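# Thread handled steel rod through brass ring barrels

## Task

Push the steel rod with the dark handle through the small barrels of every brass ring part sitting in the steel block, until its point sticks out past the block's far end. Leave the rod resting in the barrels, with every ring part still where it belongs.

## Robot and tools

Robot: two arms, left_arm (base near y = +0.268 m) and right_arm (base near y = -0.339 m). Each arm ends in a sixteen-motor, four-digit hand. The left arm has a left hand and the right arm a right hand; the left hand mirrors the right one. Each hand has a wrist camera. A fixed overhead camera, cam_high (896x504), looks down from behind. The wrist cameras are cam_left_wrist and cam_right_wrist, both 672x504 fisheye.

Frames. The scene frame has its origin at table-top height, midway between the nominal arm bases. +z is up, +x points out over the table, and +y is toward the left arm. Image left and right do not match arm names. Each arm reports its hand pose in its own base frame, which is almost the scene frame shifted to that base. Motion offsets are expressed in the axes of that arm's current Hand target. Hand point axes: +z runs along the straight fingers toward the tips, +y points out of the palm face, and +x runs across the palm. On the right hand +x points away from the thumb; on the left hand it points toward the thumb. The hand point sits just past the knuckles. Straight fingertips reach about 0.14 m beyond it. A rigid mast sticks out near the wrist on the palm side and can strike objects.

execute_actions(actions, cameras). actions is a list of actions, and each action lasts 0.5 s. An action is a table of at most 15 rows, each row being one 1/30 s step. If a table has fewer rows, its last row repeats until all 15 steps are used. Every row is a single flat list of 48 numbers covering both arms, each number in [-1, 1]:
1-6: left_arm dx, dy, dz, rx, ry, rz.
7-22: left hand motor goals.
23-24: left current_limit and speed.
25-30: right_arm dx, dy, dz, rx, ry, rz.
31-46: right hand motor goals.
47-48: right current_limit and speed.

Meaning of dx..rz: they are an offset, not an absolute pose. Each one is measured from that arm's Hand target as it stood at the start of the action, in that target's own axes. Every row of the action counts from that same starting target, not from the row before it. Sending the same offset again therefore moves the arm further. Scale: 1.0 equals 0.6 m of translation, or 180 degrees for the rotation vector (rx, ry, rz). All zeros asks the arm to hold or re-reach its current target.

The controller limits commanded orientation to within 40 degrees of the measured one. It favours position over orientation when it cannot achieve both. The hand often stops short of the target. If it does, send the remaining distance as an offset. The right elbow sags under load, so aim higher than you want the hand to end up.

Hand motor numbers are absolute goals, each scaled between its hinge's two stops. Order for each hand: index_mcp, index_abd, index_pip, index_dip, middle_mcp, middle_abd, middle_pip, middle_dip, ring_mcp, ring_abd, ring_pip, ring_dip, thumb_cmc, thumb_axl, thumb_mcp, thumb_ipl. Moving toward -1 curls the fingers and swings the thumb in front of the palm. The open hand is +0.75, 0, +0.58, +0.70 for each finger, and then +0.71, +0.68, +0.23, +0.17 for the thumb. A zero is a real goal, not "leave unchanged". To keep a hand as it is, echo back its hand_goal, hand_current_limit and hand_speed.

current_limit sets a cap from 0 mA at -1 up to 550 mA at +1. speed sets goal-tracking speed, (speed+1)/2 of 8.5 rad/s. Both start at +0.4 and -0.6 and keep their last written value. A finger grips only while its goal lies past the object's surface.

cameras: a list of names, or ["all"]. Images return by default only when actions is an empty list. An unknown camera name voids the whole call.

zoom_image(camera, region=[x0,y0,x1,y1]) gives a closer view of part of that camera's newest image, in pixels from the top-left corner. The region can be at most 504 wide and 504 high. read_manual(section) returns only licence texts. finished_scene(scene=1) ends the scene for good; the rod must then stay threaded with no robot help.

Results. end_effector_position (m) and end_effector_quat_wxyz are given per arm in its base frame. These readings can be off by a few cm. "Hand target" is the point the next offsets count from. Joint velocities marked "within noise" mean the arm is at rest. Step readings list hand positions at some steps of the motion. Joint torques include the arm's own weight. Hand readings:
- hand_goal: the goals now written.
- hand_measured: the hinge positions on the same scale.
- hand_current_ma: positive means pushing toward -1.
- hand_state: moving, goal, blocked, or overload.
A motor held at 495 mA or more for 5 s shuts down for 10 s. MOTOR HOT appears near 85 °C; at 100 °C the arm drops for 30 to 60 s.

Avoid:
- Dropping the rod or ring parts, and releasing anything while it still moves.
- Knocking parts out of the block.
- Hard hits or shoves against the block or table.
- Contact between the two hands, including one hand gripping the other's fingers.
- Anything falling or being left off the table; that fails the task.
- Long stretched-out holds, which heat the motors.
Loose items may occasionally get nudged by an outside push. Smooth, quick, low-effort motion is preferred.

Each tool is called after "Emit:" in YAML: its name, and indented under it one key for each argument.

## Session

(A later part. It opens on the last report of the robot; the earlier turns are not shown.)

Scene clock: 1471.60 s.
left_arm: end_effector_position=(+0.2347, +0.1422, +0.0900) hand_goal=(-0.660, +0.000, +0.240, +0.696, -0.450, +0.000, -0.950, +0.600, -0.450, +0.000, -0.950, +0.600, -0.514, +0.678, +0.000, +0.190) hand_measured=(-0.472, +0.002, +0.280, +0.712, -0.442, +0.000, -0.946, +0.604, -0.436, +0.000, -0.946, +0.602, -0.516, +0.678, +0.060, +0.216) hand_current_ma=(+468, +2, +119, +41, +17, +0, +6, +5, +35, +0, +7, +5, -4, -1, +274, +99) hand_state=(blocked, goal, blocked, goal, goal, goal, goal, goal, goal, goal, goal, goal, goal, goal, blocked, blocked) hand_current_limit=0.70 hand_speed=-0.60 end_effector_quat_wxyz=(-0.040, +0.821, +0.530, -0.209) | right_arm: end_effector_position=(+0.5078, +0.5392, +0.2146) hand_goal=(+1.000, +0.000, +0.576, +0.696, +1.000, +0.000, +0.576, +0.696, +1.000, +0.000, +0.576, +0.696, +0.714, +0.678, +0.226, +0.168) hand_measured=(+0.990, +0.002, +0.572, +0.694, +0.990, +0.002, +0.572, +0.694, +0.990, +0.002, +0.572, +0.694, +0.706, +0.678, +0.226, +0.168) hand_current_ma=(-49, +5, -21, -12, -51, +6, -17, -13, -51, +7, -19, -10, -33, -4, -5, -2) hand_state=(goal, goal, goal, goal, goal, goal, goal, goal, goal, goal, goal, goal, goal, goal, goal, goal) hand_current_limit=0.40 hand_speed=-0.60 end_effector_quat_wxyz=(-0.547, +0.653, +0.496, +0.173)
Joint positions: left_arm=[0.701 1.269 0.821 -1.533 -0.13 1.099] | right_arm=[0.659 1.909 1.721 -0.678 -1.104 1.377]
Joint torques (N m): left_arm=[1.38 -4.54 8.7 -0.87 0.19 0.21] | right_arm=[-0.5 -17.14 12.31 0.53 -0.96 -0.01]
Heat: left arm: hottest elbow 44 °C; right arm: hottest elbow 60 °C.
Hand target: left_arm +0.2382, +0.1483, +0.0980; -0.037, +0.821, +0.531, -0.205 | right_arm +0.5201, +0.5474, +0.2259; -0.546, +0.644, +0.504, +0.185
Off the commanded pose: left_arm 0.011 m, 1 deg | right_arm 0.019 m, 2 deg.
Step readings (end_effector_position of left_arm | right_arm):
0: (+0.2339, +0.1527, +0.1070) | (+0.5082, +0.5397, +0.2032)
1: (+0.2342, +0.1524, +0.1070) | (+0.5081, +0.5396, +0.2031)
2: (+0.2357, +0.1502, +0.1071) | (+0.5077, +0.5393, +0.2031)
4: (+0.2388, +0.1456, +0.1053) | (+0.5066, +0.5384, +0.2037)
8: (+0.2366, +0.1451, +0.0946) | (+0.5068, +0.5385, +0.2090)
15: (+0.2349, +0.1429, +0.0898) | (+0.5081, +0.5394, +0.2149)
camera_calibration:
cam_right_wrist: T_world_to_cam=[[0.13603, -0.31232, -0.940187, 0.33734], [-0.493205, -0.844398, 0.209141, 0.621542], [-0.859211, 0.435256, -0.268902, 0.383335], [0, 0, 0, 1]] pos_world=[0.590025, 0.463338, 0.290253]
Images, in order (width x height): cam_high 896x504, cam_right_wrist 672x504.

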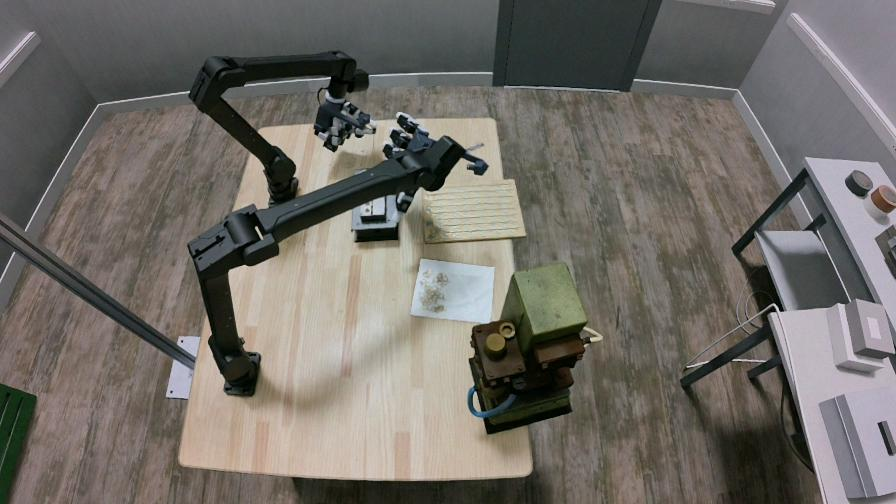

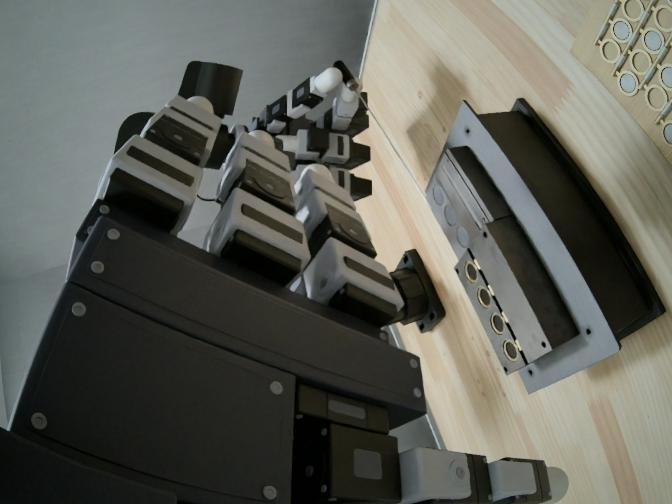

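Emit:
execute_actions:
  actions:
    - [[-0.052,0.0323,0.0198,0,0,0,-0.66,0,0.24,0.696,-0.45,0,-0.95,0.6,-0.45,0,-0.95,0.6,-0.514,0.678,0.0,0.19,0.7,-0.6,0,0,0,0,0,0,1,0,0.576,0.696,1,0,0.576,0.696,1,0,0.576,0.696,0.714,0.678,0.226,0.168,0.4,-0.6]]
  cameras: ["cam_high","cam_right_wrist"]

Emit:
zoom_image:
  camera: "cam_right_wrist"
  region: [340, 60, 540, 270]

Emit:
zoom_image:
  camera: "cam_right_wrist"
  region: [400, 180, 540, 390]

Scene clock: 1512.87 s.
left_arm: end_effector_position=(+0.2414, +0.1164, +0.0894) hand_goal=(-0.660, +0.000, +0.240, +0.696, -0.450, +0.000, -0.950, +0.600, -0.450, +0.000, -0.950, +0.600, -0.514, +0.678, +0.000, +0.190) hand_measured=(-0.472, +0.002, +0.280, +0.712, -0.442, +0.000, -0.946, +0.604, -0.436, +0.000, -0.946, +0.602, -0.516, +0.678, +0.060, +0.216) hand_current_ma=(+467, +2, +119, +41, +17, +0, +5, +5, +35, +0, +6, +5, -3, -1, +274, +99) hand_state=(blocked, goal, blocked, goal, goal, goal, goal, goal, goal, goal, goal, goal, goal, goal, blocked, blocked) hand_current_limit=0.70 hand_speed=-0.60 end_effector_quat_wxyz=(-0.035, +0.821, +0.533, -0.203) | right_arm: end_effector_position=(+0.5079, +0.5392, +0.2146) hand_goal=(+1.000, +0.000, +0.576, +0.696, +1.000, +0.000, +0.576, +0.696, +1.000, +0.000, +0.576, +0.696, +0.714, +0.678, +0.226, +0.168) hand_measured=(+0.990, +0.002, +0.572, +0.694, +0.990, +0.002, +0.572, +0.694, +0.990, +0.002, +0.572, +0.694, +0.706, +0.678, +0.226, +0.168) hand_current_ma=(-49, +5, -21, -12, -51, +6, -17, -13, -51, +7, -19, -10, -33, -4, -5, -2) hand_state=(goal, goal, goal, goal, goal, goal, goal, goal, goal, goal, goal, goal, goal, goal, goal, goal) hand_current_limit=0.40 hand_speed=-0.60 end_effector_quat_wxyz=(-0.546, +0.652, +0.496, +0.173)
Joint positions: left_arm=[0.621 1.233 0.789 -1.533 -0.087 1.022] | right_arm=[0.659 1.909 1.721 -0.678 -1.104 1.376]
Joint torques (N m): left_arm=[-1.03 -5.66 6.45 -0.7 0.22 0.03] | right_arm=[-0.44 -17.14 12.31 0.53 -0.96 -0.03]
Heat: left arm: hottest elbow 45 °C; right arm: hottest elbow 63 °C.
Hand target: left_arm +0.2394, +0.1103, +0.0911; -0.037, +0.821, +0.531, -0.205 | right_arm +0.5201, +0.5474, +0.2259; -0.546, +0.644, +0.503, +0.185
Off the commanded pose: left_arm 0.007 m, 0 deg | right_arm 0.019 m, 2 deg.
Step readings (end_effector_position of left_arm | right_arm):
0: (+0.2347, +0.1421, +0.0900) | (+0.5078, +0.5392, +0.2146)
1: (+0.2348, +0.1420, +0.0901) | (+0.5078, +0.5392, +0.2146)
2: (+0.2358, +0.1412, +0.0904) | (+0.5078, +0.5392, +0.2146)
4: (+0.2383, +0.1370, +0.0908) | (+0.5078, +0.5392, +0.2146)
8: (+0.2401, +0.1209, +0.0901) | (+0.5079, +0.5392, +0.2146)
15: (+0.2413, +0.1154, +0.0897) | (+0.5079, +0.5392, +0.2146)
camera_calibration:
cam_right_wrist: T_world_to_cam=[[0.137102, -0.311972, -0.940147, 0.33675], [-0.493131, -0.844634, 0.208364, 0.621877], [-0.859083, 0.435049, -0.269644, 0.383582], [0, 0, 0, 1]] pos_world=[0.590027, 0.463437, 0.290449]
Images, in order (width x height): cam_high 896x504, cam_right_wrist 672x504.

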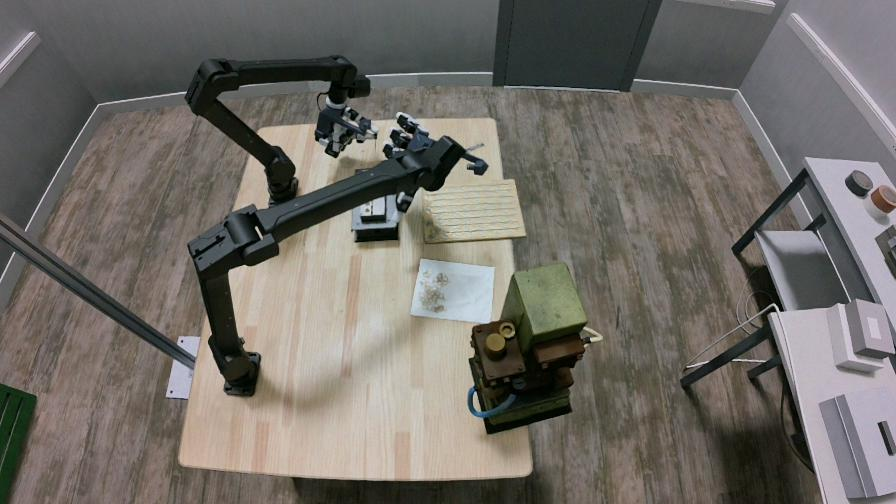

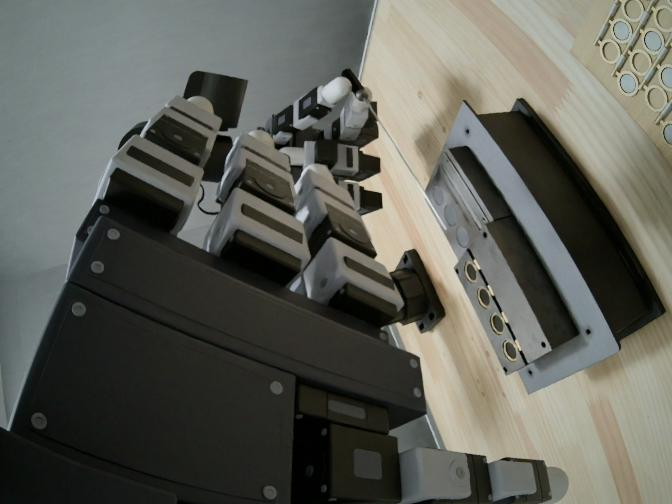

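Scaled by 2.400 from the camera's 672x504 image, which has a finer 960x720 frame.

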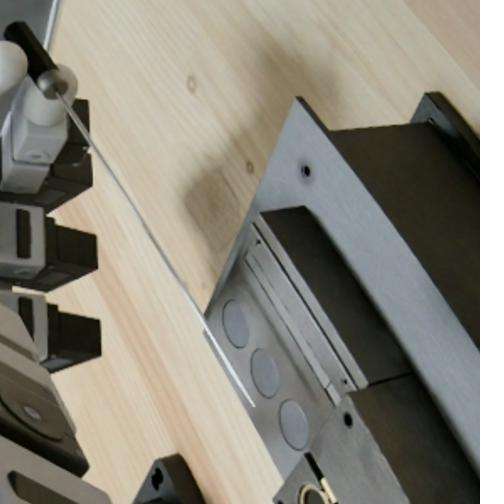

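Scaled by 2.400 from the camera's 672x504 image, which has a finer 960x720 frame.

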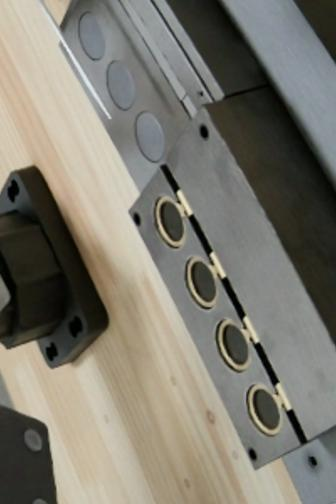

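Emit:
zoom_image:
  camera: "cam_high"
  region: [345, 115, 405, 225]

Scaled by 4.582 from the camera's 896x504 image, which has a finer 1280x720 frame.

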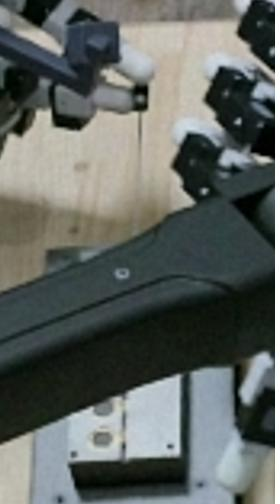

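Emit:
execute_actions:
  actions:
    - [[0,0,0,0,0,0,-0.66,0,0.24,0.696,-0.45,0,-0.95,0.6,-0.45,0,-0.95,0.6,-0.514,0.678,0.0,0.19,0.7,-0.6,-0.0575,-0.1223,-0.1445,-0.0985,0.0644,0.0421,1,0,0.576,0.696,1,0,0.576,0.696,1,0,0.576,0.696,0.714,0.678,0.226,0.168,0.4,-0.6]]
    - [[0,0,0,0,0,0,-0.66,0,0.24,0.696,-0.45,0,-0.95,0.6,-0.45,0,-0.95,0.6,-0.514,0.678,0.0,0.19,0.7,-0.6,-0.0878,-0.109,-0.1717,-0.0985,0.0644,0.0421,1,0,0.576,0.696,1,0,0.576,0.696,1,0,0.576,0.696,0.714,0.678,0.226,0.168,0.4,-0.6]]
  cameras: ["cam_high","cam_right_wrist"]

Emit:
zoom_image:
  camera: "cam_high"
  region: [345, 115, 405, 225]

Scene clock: 1547.47 s.
left_arm: end_effector_position=(+0.2414, +0.1165, +0.0894) hand_goal=(-0.660, +0.000, +0.240, +0.696, -0.450, +0.000, -0.950, +0.600, -0.450, +0.000, -0.950, +0.600, -0.514, +0.678, +0.000, +0.190) hand_measured=(-0.472, +0.002, +0.280, +0.712, -0.442, +0.000, -0.946, +0.604, -0.436, +0.000, -0.946, +0.602, -0.516, +0.678, +0.060, +0.216) hand_current_ma=(+468, +2, +119, +41, +17, +0, +5, +5, +35, +0, +6, +5, -3, -1, +274, +99) hand_state=(blocked, goal, blocked, goal, goal, goal, goal, goal, goal, goal, goal, goal, goal, goal, blocked, blocked) hand_current_limit=0.70 hand_speed=-0.60 end_effector_quat_wxyz=(-0.035, +0.821, +0.533, -0.203) | right_arm: end_effector_position=(+0.3818, +0.3474, +0.2959) hand_goal=(+1.000, +0.000, +0.576, +0.696, +1.000, +0.000, +0.576, +0.696, +1.000, +0.000, +0.576, +0.696, +0.714, +0.678, +0.226, +0.168) hand_measured=(+0.992, +0.002, +0.572, +0.694, +0.994, +0.002, +0.574, +0.694, +0.994, +0.002, +0.574, +0.694, +0.706, +0.678, +0.226, +0.168) hand_current_ma=(-34, +6, -16, -12, -33, +7, -12, -12, -31, +8, -13, -10, -33, -4, -5, -2) hand_state=(goal, goal, goal, goal, goal, goal, goal, goal, goal, goal, goal, goal, goal, goal, goal, goal) hand_current_limit=0.40 hand_speed=-0.60 end_effector_quat_wxyz=(-0.430, +0.788, +0.223, +0.381)
Joint positions: left_arm=[0.621 1.233 0.789 -1.533 -0.087 1.021] | right_arm=[0.746 1.116 0.965 -0.221 -0.351 2.007]
Joint torques (N m): left_arm=[-1.44 -5.36 6.28 -0.73 0.22 0.04] | right_arm=[0.38 -7.12 9.28 2.19 0 0.19]
Heat: left arm: hottest elbow 44 °C; right arm: hottest elbow 64 °C.
Hand target: left_arm +0.2394, +0.1103, +0.0911; -0.037, +0.821, +0.531, -0.205 | right_arm +0.3811, +0.3524, +0.2929; -0.433, +0.788, +0.219, +0.379
Off the commanded pose: left_arm 0.007 m, 0 deg | right_arm 0.006 m, 1 deg.
Step readings (end_effector_position of left_arm | right_arm):
0: (+0.2414, +0.1164, +0.0894) | (+0.5079, +0.5392, +0.2146)
1: (+0.2414, +0.1164, +0.0894) | (+0.5082, +0.5390, +0.2144)
2: (+0.2414, +0.1164, +0.0894) | (+0.5106, +0.5348, +0.2130)
4: (+0.2414, +0.1164, +0.0894) | (+0.5061, +0.5171, +0.2073)
8: (+0.2414, +0.1165, +0.0894) | (+0.4801, +0.4725, +0.2190)
15: (+0.2414, +0.1165, +0.0894) | (+0.4722, +0.4486, +0.2927)
16: (+0.2414, +0.1165, +0.0894) | (+0.4724, +0.4463, +0.2963)
17: (+0.2414, +0.1165, +0.0894) | (+0.4735, +0.4379, +0.2958)
19: (+0.2414, +0.1165, +0.0894) | (+0.4625, +0.4126, +0.2834)
23: (+0.2414, +0.1165, +0.0894) | (+0.4179, +0.3621, +0.2645)
30: (+0.2414, +0.1165, +0.0894) | (+0.3862, +0.3509, +0.3030)
camera_calibration:
cam_right_wrist: T_world_to_cam=[[-0.0848649, -0.333071, -0.939075, 0.462361], [-0.951596, -0.252327, 0.175491, 0.359746], [-0.295405, 0.908513, -0.295535, 0.00861561], [0, 0, 0, 1]] pos_world=[0.384116, 0.236945, 0.373606]
Images, in order (width x height): cam_high 896x504, cam_right_wrist 672x504.

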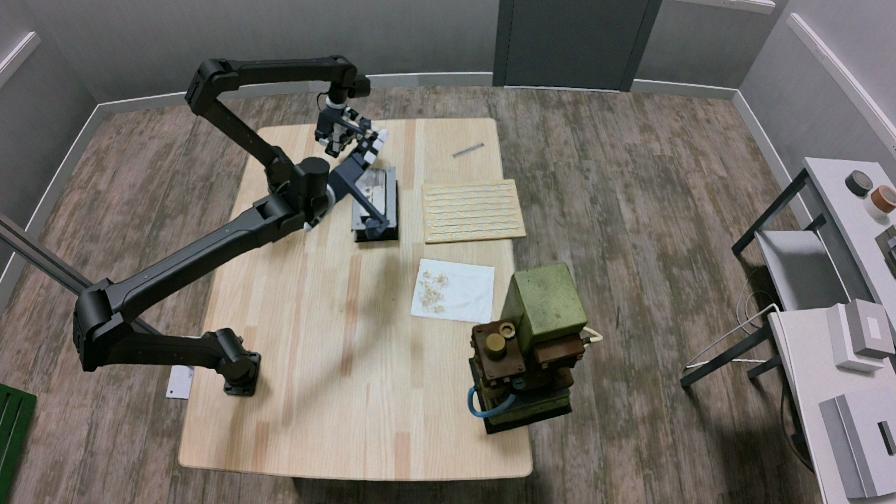

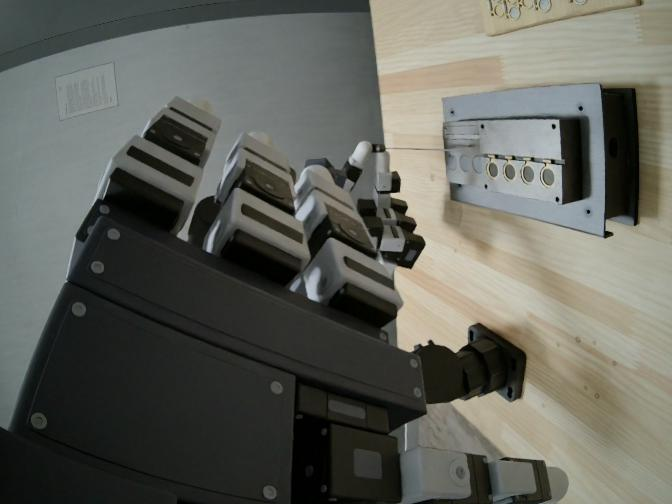

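Scaled by 4.582 from the camera's 896x504 image, which has a finer 1280x720 frame.

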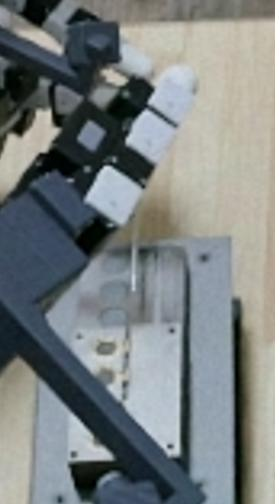

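Emit:
zoom_image:
  camera: "cam_right_wrist"
  region: [360, 80, 620, 260]

Emit:
zoom_image:
  camera: "cam_right_wrist"
  region: [430, 110, 590, 220]

Emit:
zoom_image:
  camera: "cam_high"
  region: [355, 155, 395, 225]

Scaled by 1.938 from the camera's 672x504 image, which has a finer 960x720 frame.

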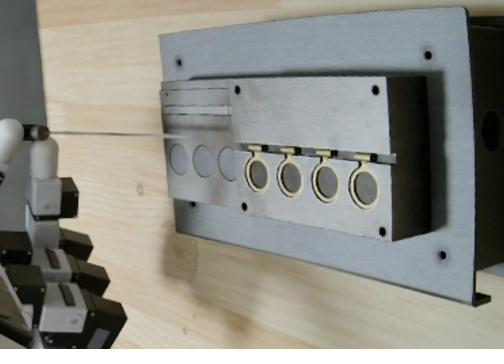

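Scaled by 3.150 from the camera's 672x504 image, which has a finer 960x720 frame.

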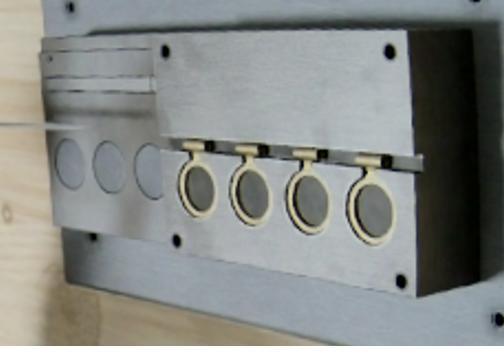

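Scaled by 7.200 from the camera's 896x504 image, which has a finer 1280x720 frame.

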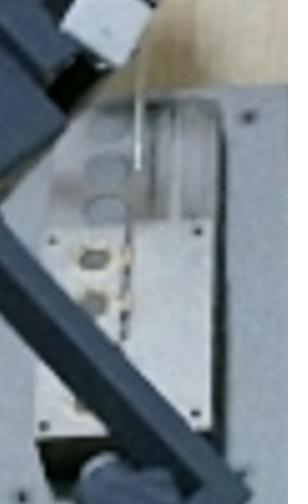

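Emit:
execute_actions:
  actions:
    - [[-0.0122,0.0062,0.0348,-0.0031,-0.0063,0,-0.66,0,0.24,0.696,-0.45,0,-0.95,0.6,-0.45,0,-0.95,0.6,-0.514,0.678,0.0,0.19,0.7,-0.6,0,0,0,0,0,0,1,0,0.576,0.696,1,0,0.576,0.696,1,0,0.576,0.696,0.714,0.678,0.226,0.168,0.4,-0.6]]
  cameras: ["cam_high","cam_right_wrist"]

Emit:
zoom_image:
  camera: "cam_right_wrist"
  region: [360, 80, 620, 260]

Emit:
zoom_image:
  camera: "cam_right_wrist"
  region: [430, 110, 590, 220]

Emit:
zoom_image:
  camera: "cam_high"
  region: [355, 155, 395, 225]

Scene clock: 1573.60 s.
left_arm: end_effector_position=(+0.2292, +0.1013, +0.0725) hand_goal=(-0.660, +0.000, +0.240, +0.696, -0.450, +0.000, -0.950, +0.600, -0.450, +0.000, -0.950, +0.600, -0.514, +0.678, +0.000, +0.190) hand_measured=(-0.472, +0.002, +0.280, +0.712, -0.442, +0.000, -0.946, +0.604, -0.436, +0.000, -0.946, +0.602, -0.516, +0.678, +0.060, +0.216) hand_current_ma=(+468, +2, +119, +41, +17, +0, +5, +5, +35, +0, +6, +5, -3, -1, +274, +99) hand_state=(blocked, goal, blocked, goal, goal, goal, goal, goal, goal, goal, goal, goal, goal, goal, blocked, blocked) hand_current_limit=0.70 hand_speed=-0.60 end_effector_quat_wxyz=(-0.025, +0.817, +0.533, -0.219) | right_arm: end_effector_position=(+0.3821, +0.3469, +0.2958) hand_goal=(+1.000, +0.000, +0.576, +0.696, +1.000, +0.000, +0.576, +0.696, +1.000, +0.000, +0.576, +0.696, +0.714, +0.678, +0.226, +0.168) hand_measured=(+0.992, +0.002, +0.572, +0.694, +0.994, +0.002, +0.574, +0.694, +0.994, +0.002, +0.574, +0.694, +0.706, +0.678, +0.226, +0.168) hand_current_ma=(-34, +6, -16, -12, -33, +7, -12, -12, -31, +8, -13, -10, -33, -4, -5, -2) hand_state=(goal, goal, goal, goal, goal, goal, goal, goal, goal, goal, goal, goal, goal, goal, goal, goal) hand_current_limit=0.40 hand_speed=-0.60 end_effector_quat_wxyz=(-0.429, +0.788, +0.221, +0.381)
Joint positions: left_arm=[0.614 1.23 0.73 -1.511 -0.065 1.014] | right_arm=[0.746 1.116 0.965 -0.221 -0.348 2.009]
Joint torques (N m): left_arm=[-1.44 -4.54 6.23 0.09 0.22 0.01] | right_arm=[0.44 -6.83 9.24 2.29 0.01 0.19]
Heat: left arm: hottest elbow 43 °C; right arm: hottest elbow 63 °C.
Hand target: left_arm +0.2321, +0.0989, +0.0731; -0.027, +0.819, +0.532, -0.210 | right_arm +0.3811, +0.3524, +0.2929; -0.433, +0.788, +0.219, +0.379
Off the commanded pose: left_arm 0.004 m, 1 deg | right_arm 0.006 m, 1 deg.
Step readings (end_effector_position of left_arm | right_arm):
0: (+0.2414, +0.1165, +0.0894) | (+0.3817, +0.3474, +0.2959)
1: (+0.2414, +0.1163, +0.0893) | (+0.3817, +0.3474, +0.2959)
2: (+0.2410, +0.1151, +0.0888) | (+0.3818, +0.3473, +0.2959)
4: (+0.2380, +0.1111, +0.0849) | (+0.3819, +0.3471, +0.2959)
8: (+0.2291, +0.1024, +0.0749) | (+0.3821, +0.3470, +0.2959)
15: (+0.2290, +0.1011, +0.0726) | (+0.3821, +0.3469, +0.2958)
camera_calibration:
cam_right_wrist: T_world_to_cam=[[-0.0868841, -0.332923, -0.938943, 0.462788], [-0.952424, -0.248621, 0.176286, 0.358701], [-0.29213, 0.909588, -0.295482, 0.00747681], [0, 0, 0, 1]] pos_world=[0.384029, 0.236452, 0.373506]
Images, in order (width x height): cam_high 896x504, cam_right_wrist 672x504.

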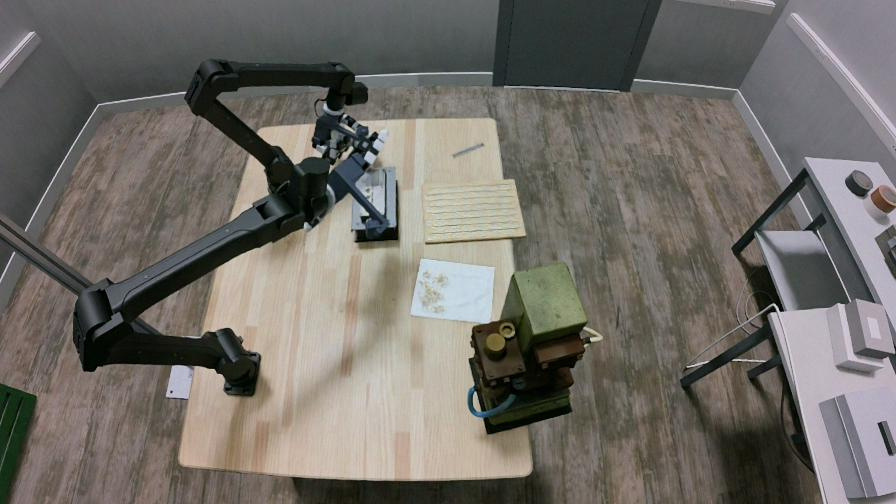

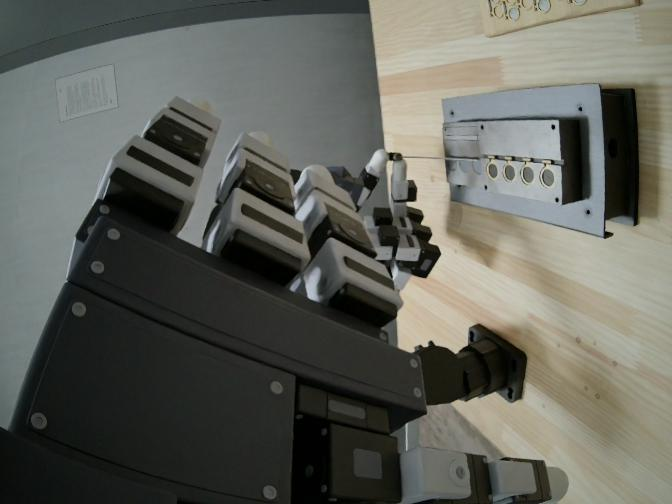

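Scaled by 1.938 from the camera's 672x504 image, which has a finer 960x720 frame.

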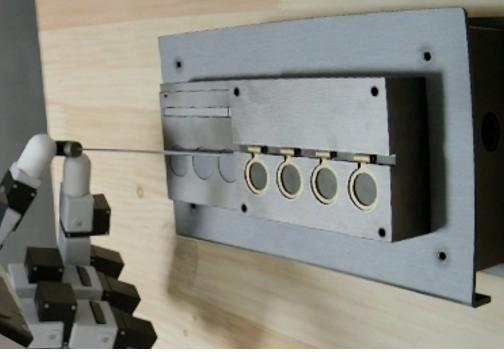

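Scaled by 3.150 from the camera's 672x504 image, which has a finer 960x720 frame.

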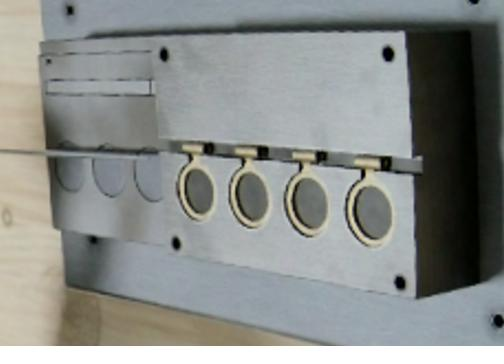

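Scaled by 7.200 from the camera's 896x504 image, which has a finer 1280x720 frame.

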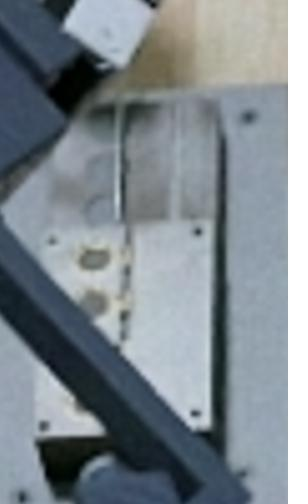

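Emit:
execute_actions:
  actions:
    - [[0.007,0.0028,-0.0005,0,0,0,-0.66,0,0.24,0.696,-0.45,0,-0.95,0.6,-0.45,0,-0.95,0.6,-0.514,0.678,0.0,0.19,0.7,-0.6,0.0587,0.0393,0.21,0.0985,-0.0644,-0.0421,1,0,0.576,0.696,1,0,0.576,0.696,1,0,0.576,0.696,0.714,0.678,0.226,0.168,0.4,-0.6]]
    - [[0,0,0,0,0,0,-0.66,0,0.24,0.696,-0.45,0,-0.95,0.6,-0.45,0,-0.95,0.6,-0.514,0.678,0.0,0.19,0.7,-0.6,0.0363,0.0645,0.1837,0.0985,-0.0644,-0.0421,1,0,0.576,0.696,1,0,0.576,0.696,1,0,0.576,0.696,0.714,0.678,0.226,0.168,0.4,-0.6]]
  cameras: ["cam_right_wrist"]

Emit:
zoom_image:
  camera: "cam_right_wrist"
  region: [340, 60, 540, 270]

Emit:
zoom_image:
  camera: "cam_right_wrist"
  region: [400, 180, 540, 390]

Scene clock: 1618.47 s.
left_arm: end_effector_position=(+0.2308, +0.1024, +0.0722) hand_goal=(-0.660, +0.000, +0.240, +0.696, -0.450, +0.000, -0.950, +0.600, -0.450, +0.000, -0.950, +0.600, -0.514, +0.678, +0.000, +0.190) hand_measured=(-0.472, +0.002, +0.280, +0.712, -0.442, +0.000, -0.946, +0.604, -0.436, +0.000, -0.946, +0.602, -0.516, +0.678, +0.060, +0.216) hand_current_ma=(+468, +2, +119, +41, +17, +0, +5, +5, +35, +0, +6, +5, -3, -1, +274, +99) hand_state=(blocked, goal, blocked, goal, goal, goal, goal, goal, goal, goal, goal, goal, goal, goal, blocked, blocked) hand_current_limit=0.70 hand_speed=-0.60 end_effector_quat_wxyz=(-0.026, +0.817, +0.534, -0.215) | right_arm: end_effector_position=(+0.5094, +0.5378, +0.2027) hand_goal=(+1.000, +0.000, +0.576, +0.696, +1.000, +0.000, +0.576, +0.696, +1.000, +0.000, +0.576, +0.696, +0.714, +0.678, +0.226, +0.168) hand_measured=(+0.990, +0.002, +0.572, +0.694, +0.990, +0.002, +0.574, +0.694, +0.990, +0.002, +0.574, +0.694, +0.706, +0.678, +0.226, +0.168) hand_current_ma=(-43, +6, -14, -12, -45, +7, -11, -12, -44, +8, -12, -10, -33, -4, -5, -2) hand_state=(goal, goal, goal, goal, goal, goal, goal, goal, goal, goal, goal, goal, goal, goal, goal, goal) hand_current_limit=0.40 hand_speed=-0.60 end_effector_quat_wxyz=(-0.554, +0.656, +0.481, +0.180)
Joint positions: left_arm=[0.614 1.23 0.73 -1.503 -0.065 1.013] | right_arm=[0.656 1.902 1.664 -0.561 -1.105 1.451]
Joint torques (N m): left_arm=[-1.14 -3.55 6.75 0.17 0.2 0.07] | right_arm=[-0.15 -17.73 11.81 0.62 -0.89 -0.06]
Heat: left arm: hottest elbow 44 °C; right arm: hottest elbow 62 °C.
Hand target: left_arm +0.2351, +0.1020, +0.0716; -0.027, +0.819, +0.533, -0.210 | right_arm +0.5199, +0.5476, +0.2258; -0.546, +0.644, +0.503, +0.185
Off the commanded pose: left_arm 0.004 m, 1 deg | right_arm 0.027 m, 3 deg.
Step readings (end_effector_position of left_arm | right_arm):
0: (+0.2292, +0.1013, +0.0725) | (+0.3821, +0.3469, +0.2958)
1: (+0.2292, +0.1013, +0.0725) | (+0.3813, +0.3484, +0.2955)
2: (+0.2293, +0.1014, +0.0725) | (+0.3789, +0.3554, +0.2933)
4: (+0.2298, +0.1018, +0.0724) | (+0.3795, +0.3795, +0.2895)
8: (+0.2305, +0.1022, +0.0722) | (+0.4129, +0.4168, +0.2600)
15: (+0.2307, +0.1024, +0.0722) | (+0.4512, +0.4275, +0.2092)
16: (+0.2307, +0.1024, +0.0722) | (+0.4514, +0.4296, +0.2111)
17: (+0.2307, +0.1024, +0.0722) | (+0.4490, +0.4372, +0.2155)
19: (+0.2308, +0.1024, +0.0722) | (+0.4529, +0.4627, +0.2324)
23: (+0.2308, +0.1024, +0.0722) | (+0.4825, +0.5112, +0.2473)
30: (+0.2308, +0.1024, +0.0722) | (+0.5016, +0.5321, +0.1951)
camera_calibration:
cam_right_wrist: T_world_to_cam=[[0.114124, -0.298456, -0.947576, 0.330824], [-0.513204, -0.834398, 0.200999, 0.630187], [-0.850645, 0.463361, -0.248394, 0.358398], [0, 0, 0, 1]] pos_world=[0.590529, 0.458495, 0.275838]
Images, in order (width x height): cam_right_wrist 672x504.

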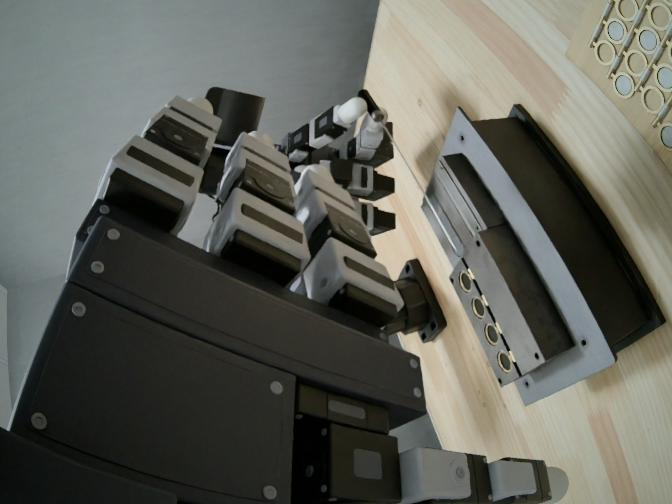

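Scaled by 2.400 from the camera's 672x504 image, which has a finer 960x720 frame.

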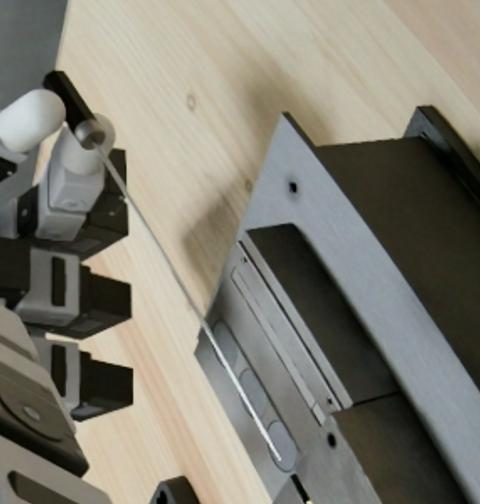

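Scaled by 2.400 from the camera's 672x504 image, which has a finer 960x720 frame.

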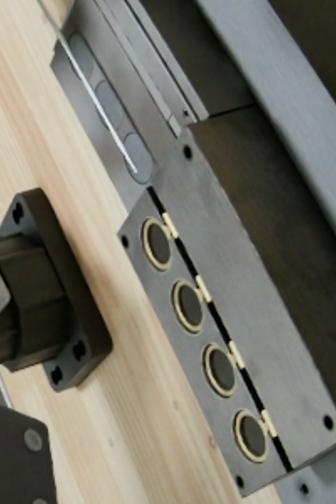

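Emit:
zoom_image:
  camera: "cam_right_wrist"
  region: [440, 235, 500, 315]

Emit:
zoom_image:
  camera: "cam_right_wrist"
  region: [480, 300, 540, 380]

Scaled by 6.300 from the camera's 672x504 image, which has a finer 960x720 frame.

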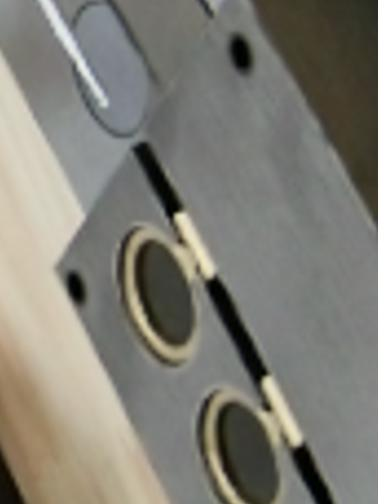

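Scaled by 6.300 from the camera's 672x504 image, which has a finer 960x720 frame.

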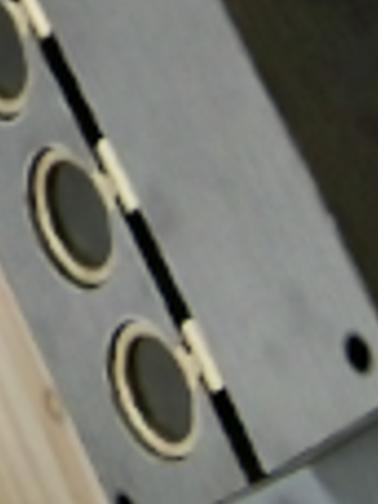

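Emit:
execute_actions:
  actions:
    - [[-0.0025,0.0112,0.0044,0.0018,0.0015,0.0049,-0.66,0,0.24,0.696,-0.45,0,-0.95,0.6,-0.45,0,-0.95,0.6,-0.514,0.678,0.0,0.19,0.7,-0.6,0,0,0,0,0,0,1,0,0.576,0.696,1,0,0.576,0.696,1,0,0.576,0.696,0.714,0.678,0.226,0.168,0.4,-0.6]]
  cameras: ["cam_right_wrist"]

Emit:
zoom_image:
  camera: "cam_right_wrist"
  region: [360, 100, 520, 270]

Emit:
zoom_image:
  camera: "cam_right_wrist"
  region: [430, 225, 500, 315]

Scene clock: 1658.63 s.
left_arm: end_effector_position=(+0.2357, +0.0988, +0.0701) hand_goal=(-0.660, +0.000, +0.240, +0.696, -0.450, +0.000, -0.950, +0.600, -0.450, +0.000, -0.950, +0.600, -0.514, +0.678, +0.000, +0.190) hand_measured=(-0.472, +0.002, +0.280, +0.712, -0.442, +0.000, -0.946, +0.604, -0.436, +0.000, -0.946, +0.602, -0.516, +0.678, +0.060, +0.216) hand_current_ma=(+468, +2, +119, +41, +17, +0, +5, +5, +35, +0, +6, +5, -3, -1, +274, +99) hand_state=(blocked, goal, blocked, goal, goal, goal, goal, goal, goal, goal, goal, goal, goal, goal, blocked, blocked) hand_current_limit=0.70 hand_speed=-0.60 end_effector_quat_wxyz=(-0.028, +0.823, +0.527, -0.212) | right_arm: end_effector_position=(+0.5097, +0.5376, +0.2145) hand_goal=(+1.000, +0.000, +0.576, +0.696, +1.000, +0.000, +0.576, +0.696, +1.000, +0.000, +0.576, +0.696, +0.714, +0.678, +0.226, +0.168) hand_measured=(+0.990, +0.002, +0.572, +0.694, +0.990, +0.002, +0.574, +0.694, +0.990, +0.002, +0.574, +0.694, +0.706, +0.678, +0.226, +0.168) hand_current_ma=(-43, +6, -14, -12, -45, +7, -11, -12, -44, +8, -12, -10, -33, -4, -5, -2) hand_state=(goal, goal, goal, goal, goal, goal, goal, goal, goal, goal, goal, goal, goal, goal, goal, goal) hand_current_limit=0.40 hand_speed=-0.60 end_effector_quat_wxyz=(-0.547, +0.653, +0.494, +0.174)
Joint positions: left_arm=[0.591 1.237 0.73 -1.49 -0.063 1.009] | right_arm=[0.656 1.909 1.721 -0.677 -1.105 1.378]
Joint torques (N m): left_arm=[-1.49 -3.55 6.69 0.14 0.22 0.03] | right_arm=[-0.15 -17.32 12.34 0.57 -0.9 -0.06]
Heat: left arm: hottest elbow 45 °C; right arm: hottest elbow 60 °C.
Hand target: left_arm +0.2395, +0.0972, +0.0679; -0.029, +0.824, +0.525, -0.210 | right_arm +0.5199, +0.5476, +0.2259; -0.546, +0.644, +0.503, +0.185
Off the commanded pose: left_arm 0.005 m, 0 deg | right_arm 0.018 m, 2 deg.
Step readings (end_effector_position of left_arm | right_arm):
0: (+0.2308, +0.1024, +0.0722) | (+0.5095, +0.5379, +0.2027)
1: (+0.2308, +0.1024, +0.0722) | (+0.5093, +0.5378, +0.2026)
2: (+0.2311, +0.1023, +0.0721) | (+0.5089, +0.5374, +0.2027)
4: (+0.2324, +0.1018, +0.0719) | (+0.5074, +0.5362, +0.2036)
8: (+0.2348, +0.0995, +0.0708) | (+0.5078, +0.5364, +0.2111)
15: (+0.2356, +0.0987, +0.0701) | (+0.5095, +0.5376, +0.2196)
camera_calibration:
cam_right_wrist: T_world_to_cam=[[0.134518, -0.311787, -0.940582, 0.337238], [-0.495678, -0.843088, 0.20858, 0.621867], [-0.858026, 0.438168, -0.267956, 0.383143], [0, 0, 0, 1]] pos_world=[0.591627, 0.461554, 0.290156]
Images, in order (width x height): cam_right_wrist 672x504.

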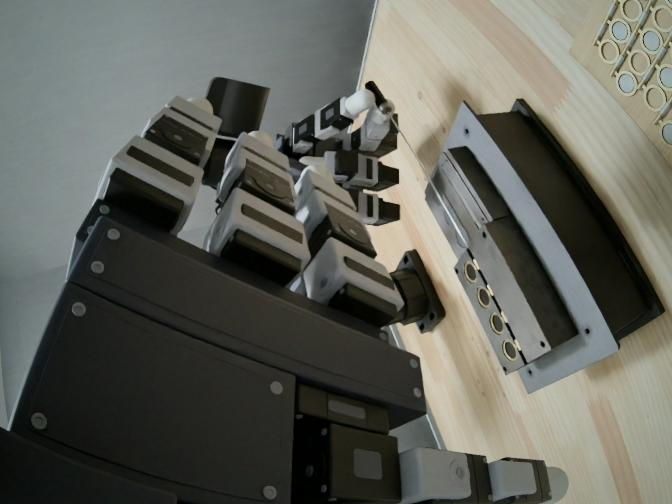

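Scaled by 2.965 from the camera's 672x504 image, which has a finer 960x720 frame.

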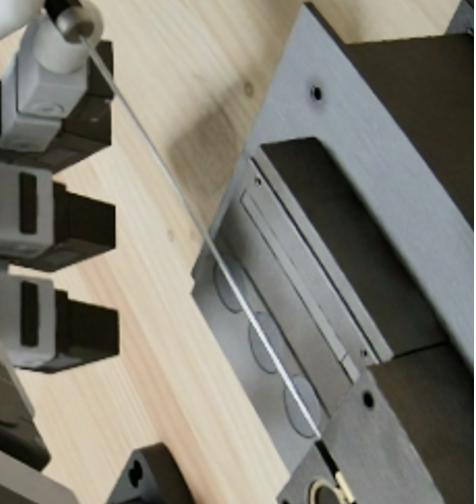

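Scaled by 5.600 from the camera's 672x504 image, which has a finer 960x720 frame.

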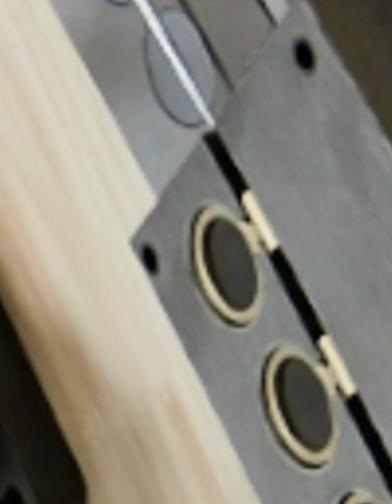

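Emit:
execute_actions:
  actions:
    - [[0.0013,0.0011,0.0038,0,0,0,-0.66,0,0.24,0.696,-0.45,0,-0.95,0.6,-0.45,0,-0.95,0.6,-0.514,0.678,0.0,0.19,0.7,-0.6,-0.0575,-0.1223,-0.1445,-0.0985,0.0644,0.0421,1,0,0.576,0.696,1,0,0.576,0.696,1,0,0.576,0.696,0.714,0.678,0.226,0.168,0.4,-0.6]]
    - [[0,0,0,0,0,0,-0.66,0,0.24,0.696,-0.45,0,-0.95,0.6,-0.45,0,-0.95,0.6,-0.514,0.678,0.0,0.19,0.7,-0.6,-0.0878,-0.109,-0.1717,-0.0985,0.0644,0.0421,1,0,0.576,0.696,1,0,0.576,0.696,1,0,0.576,0.696,0.714,0.678,0.226,0.168,0.4,-0.6]]
  cameras: ["cam_right_wrist","cam_high"]

Emit:
zoom_image:
  camera: "cam_right_wrist"
  region: [380, 100, 600, 220]

Emit:
zoom_image:
  camera: "cam_right_wrist"
  region: [450, 130, 530, 190]

Emit:
zoom_image:
  camera: "cam_high"
  region: [355, 155, 395, 225]

Scene clock: 1679.00 s.
left_arm: end_effector_position=(+0.2372, +0.0998, +0.0689) hand_goal=(-0.660, +0.000, +0.240, +0.696, -0.450, +0.000, -0.950, +0.600, -0.450, +0.000, -0.950, +0.600, -0.514, +0.678, +0.000, +0.190) hand_measured=(-0.472, +0.002, +0.280, +0.712, -0.442, +0.000, -0.946, +0.604, -0.436, +0.000, -0.946, +0.602, -0.516, +0.678, +0.060, +0.216) hand_current_ma=(+468, +2, +119, +41, +17, +0, +5, +5, +35, +0, +6, +5, -3, -1, +274, +99) hand_state=(blocked, goal, blocked, goal, goal, goal, goal, goal, goal, goal, goal, goal, goal, goal, blocked, blocked) hand_current_limit=0.70 hand_speed=-0.60 end_effector_quat_wxyz=(-0.028, +0.823, +0.527, -0.210) | right_arm: end_effector_position=(+0.3818, +0.3475, +0.2958) hand_goal=(+1.000, +0.000, +0.576, +0.696, +1.000, +0.000, +0.576, +0.696, +1.000, +0.000, +0.576, +0.696, +0.714, +0.678, +0.226, +0.168) hand_measured=(+0.992, +0.002, +0.574, +0.694, +0.994, +0.002, +0.574, +0.694, +0.994, +0.002, +0.574, +0.694, +0.706, +0.678, +0.226, +0.168) hand_current_ma=(-34, +7, -13, -12, -33, +7, -10, -12, -31, +8, -11, -10, -33, -4, -5, -2) hand_state=(goal, goal, goal, goal, goal, goal, goal, goal, goal, goal, goal, goal, goal, goal, goal, goal) hand_current_limit=0.40 hand_speed=-0.60 end_effector_quat_wxyz=(-0.429, +0.788, +0.223, +0.381)
Joint positions: left_arm=[0.591 1.241 0.73 -1.482 -0.063 1.009] | right_arm=[0.746 1.116 0.965 -0.221 -0.351 2.007]
Joint torques (N m): left_arm=[-1.55 -3.08 6.31 0.2 0.22 0.02] | right_arm=[0.38 -6.36 9.33 2.19 0 0.24]
Heat: left arm: hottest elbow 45 °C; right arm: hottest elbow 63 °C.
Hand target: left_arm +0.2394, +0.0972, +0.0654; -0.029, +0.824, +0.525, -0.210 | right_arm +0.3810, +0.3526, +0.2927; -0.433, +0.788, +0.219, +0.379
Off the commanded pose: left_arm 0.005 m, 0 deg | right_arm 0.006 m, 1 deg.
Step readings (end_effector_position of left_arm | right_arm):
0: (+0.2357, +0.0988, +0.0701) | (+0.5097, +0.5377, +0.2146)
1: (+0.2357, +0.0988, +0.0701) | (+0.5102, +0.5374, +0.2145)
2: (+0.2358, +0.0989, +0.0701) | (+0.5121, +0.5336, +0.2129)
4: (+0.2363, +0.0992, +0.0698) | (+0.5075, +0.5142, +0.2069)
8: (+0.2370, +0.0997, +0.0691) | (+0.4819, +0.4713, +0.2186)
15: (+0.2372, +0.0998, +0.0689) | (+0.4730, +0.4478, +0.2923)
16: (+0.2372, +0.0998, +0.0689) | (+0.4735, +0.4450, +0.2965)
17: (+0.2372, +0.0998, +0.0689) | (+0.4741, +0.4377, +0.2961)
19: (+0.2372, +0.0998, +0.0689) | (+0.4624, +0.4107, +0.2826)
23: (+0.2372, +0.0998, +0.0689) | (+0.4185, +0.3624, +0.2646)
30: (+0.2372, +0.0998, +0.0689) | (+0.3862, +0.3511, +0.3027)
camera_calibration:
cam_right_wrist: T_world_to_cam=[[-0.0850451, -0.333455, -0.938922, 0.462402], [-0.951552, -0.252286, 0.175788, 0.359651], [-0.295494, 0.908383, -0.295844, 0.00867632], [0, 0, 0, 1]] pos_world=[0.384115, 0.237044, 0.373504]
Images, in order (width x height): cam_high 896x504, cam_right_wrist 672x504.

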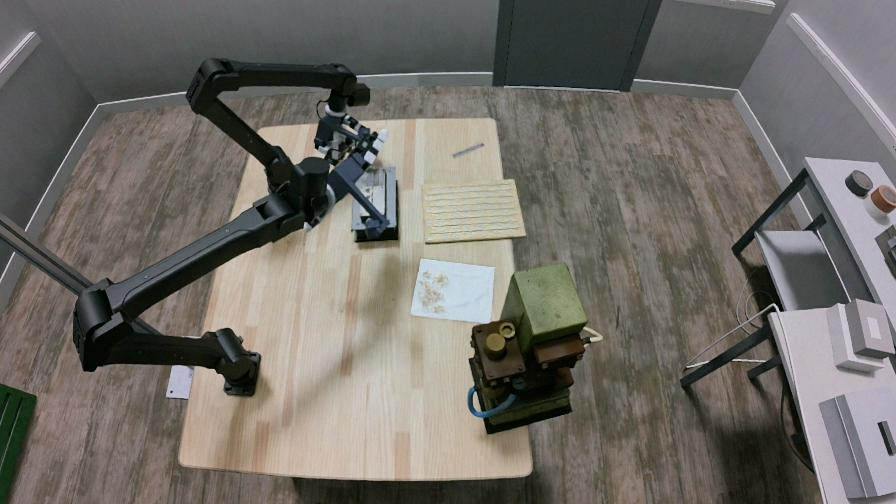

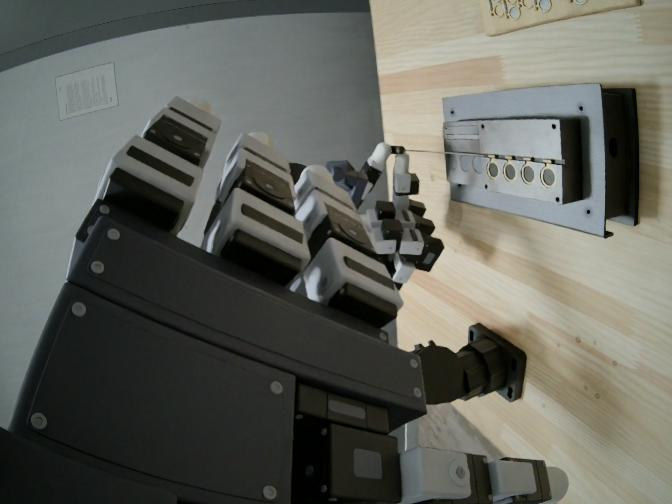

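Scaled by 2.291 from the camera's 672x504 image, which has a finer 960x720 frame.

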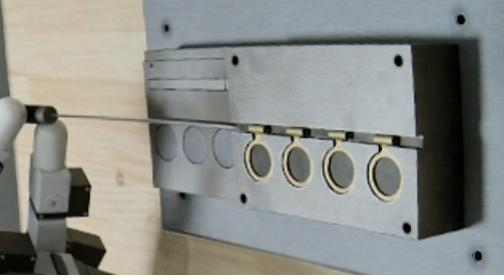

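Scaled by 6.300 from the camera's 672x504 image, which has a finer 960x720 frame.

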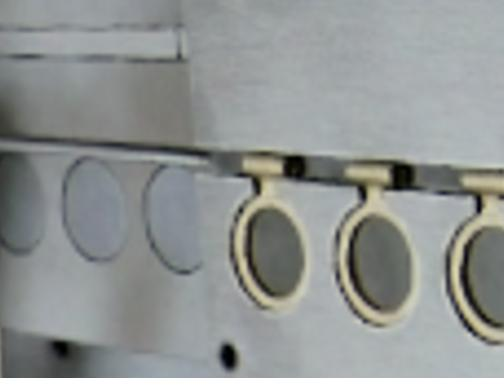

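Scaled by 7.200 from the camera's 896x504 image, which has a finer 1280x720 frame.

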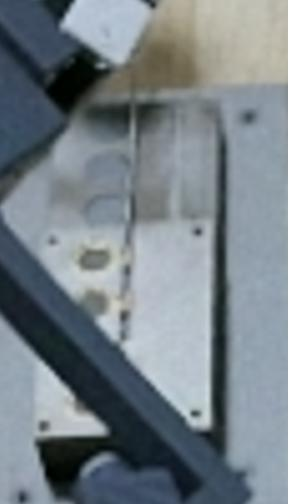

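Emit:
execute_actions:
  actions:
    - [[-0.017,0.006,0.0042,0,0,0,-0.66,0,0.24,0.696,-0.45,0,-0.95,0.6,-0.45,0,-0.95,0.6,-0.514,0.678,0.0,0.19,0.7,-0.6,0,0,0,0,0,0,1,0,0.576,0.696,1,0,0.576,0.696,1,0,0.576,0.696,0.714,0.678,0.226,0.168,0.4,-0.6]]
  cameras: ["cam_right_wrist"]

Emit:
zoom_image:
  camera: "cam_right_wrist"
  region: [380, 100, 600, 220]

Emit:
zoom_image:
  camera: "cam_right_wrist"
  region: [450, 130, 530, 190]

Scene clock: 1701.17 s.
left_arm: end_effector_position=(+0.2374, +0.0942, +0.0654) hand_goal=(-0.660, +0.000, +0.240, +0.696, -0.450, +0.000, -0.950, +0.600, -0.450, +0.000, -0.950, +0.600, -0.514, +0.678, +0.000, +0.190) hand_measured=(-0.472, +0.018, +0.280, +0.712, -0.442, +0.000, -0.946, +0.604, -0.436, +0.000, -0.946, +0.602, -0.506, +0.678, +0.060, +0.216) hand_current_ma=(+467, +37, +119, +41, +17, +0, +5, +5, +35, +0, +6, +5, +19, +1, +274, +99) hand_state=(blocked, goal, blocked, goal, goal, goal, goal, goal, goal, goal, goal, goal, goal, goal, blocked, blocked) hand_current_limit=0.70 hand_speed=-0.60 end_effector_quat_wxyz=(-0.030, +0.816, +0.536, -0.214) | right_arm: end_effector_position=(+0.3820, +0.3471, +0.2956) hand_goal=(+1.000, +0.000, +0.576, +0.696, +1.000, +0.000, +0.576, +0.696, +1.000, +0.000, +0.576, +0.696, +0.714, +0.678, +0.226, +0.168) hand_measured=(+0.992, +0.002, +0.574, +0.694, +0.994, +0.002, +0.574, +0.694, +0.994, +0.002, +0.574, +0.694, +0.706, +0.678, +0.226, +0.168) hand_current_ma=(-34, +7, -13, -12, -33, +7, -10, -12, -31, +8, -11, -10, -33, -4, -5, -2) hand_state=(goal, goal, goal, goal, goal, goal, goal, goal, goal, goal, goal, goal, goal, goal, goal, goal) hand_current_limit=0.40 hand_speed=-0.60 end_effector_quat_wxyz=(-0.429, +0.789, +0.221, +0.381)
Joint positions: left_arm=[0.567 1.241 0.72 -1.482 -0.053 0.963] | right_arm=[0.746 1.116 0.965 -0.221 -0.347 2.01]
Joint torques (N m): left_arm=[-1.96 -5.13 5.9 -0.02 0.33 0.17] | right_arm=[0.5 -6.89 9.22 2.3 0.01 0.19]
Heat: left arm: hottest elbow 44 °C; right arm: hottest elbow 63 °C.
Hand target: left_arm +0.2378, +0.0863, +0.0654; -0.029, +0.824, +0.525, -0.210 | right_arm +0.3810, +0.3526, +0.2927; -0.433, +0.788, +0.219, +0.379
Off the commanded pose: left_arm 0.008 m, 2 deg | right_arm 0.006 m, 1 deg.
Step readings (end_effector_position of left_arm | right_arm):
0: (+0.2372, +0.0998, +0.0689) | (+0.3817, +0.3475, +0.2957)
1: (+0.2372, +0.0998, +0.0689) | (+0.3817, +0.3475, +0.2957)
2: (+0.2377, +0.0992, +0.0689) | (+0.3818, +0.3474, +0.2957)
4: (+0.2382, +0.0971, +0.0684) | (+0.3819, +0.3473, +0.2957)
8: (+0.2373, +0.0947, +0.0661) | (+0.3820, +0.3471, +0.2957)
15: (+0.2373, +0.0941, +0.0654) | (+0.3820, +0.3471, +0.2957)
camera_calibration:
cam_right_wrist: T_world_to_cam=[[-0.0873821, -0.333093, -0.938836, 0.462858], [-0.952351, -0.248524, 0.176814, 0.358537], [-0.292219, 0.909552, -0.295505, 0.00728651], [0, 0, 0, 1]] pos_world=[0.384028, 0.236652, 0.373307]
Images, in order (width x height): cam_right_wrist 672x504.

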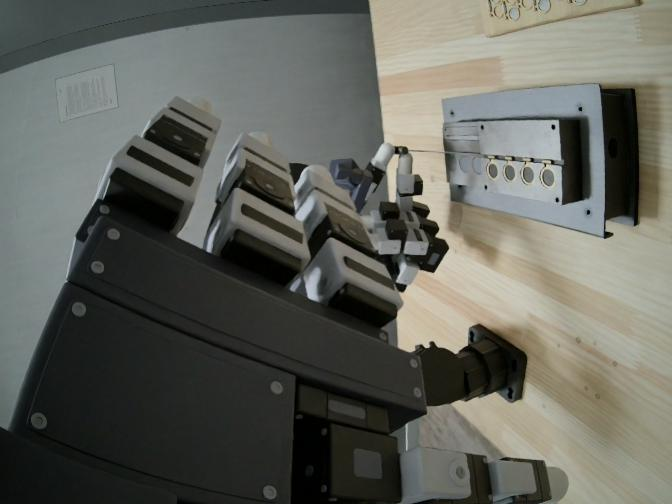

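Scaled by 2.291 from the camera's 672x504 image, which has a finer 960x720 frame.

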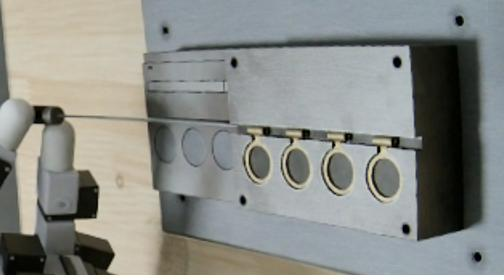

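Scaled by 6.300 from the camera's 672x504 image, which has a finer 960x720 frame.

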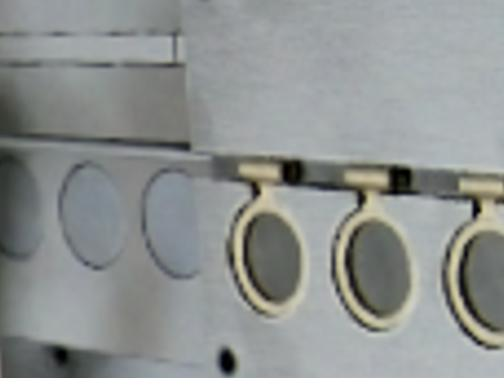

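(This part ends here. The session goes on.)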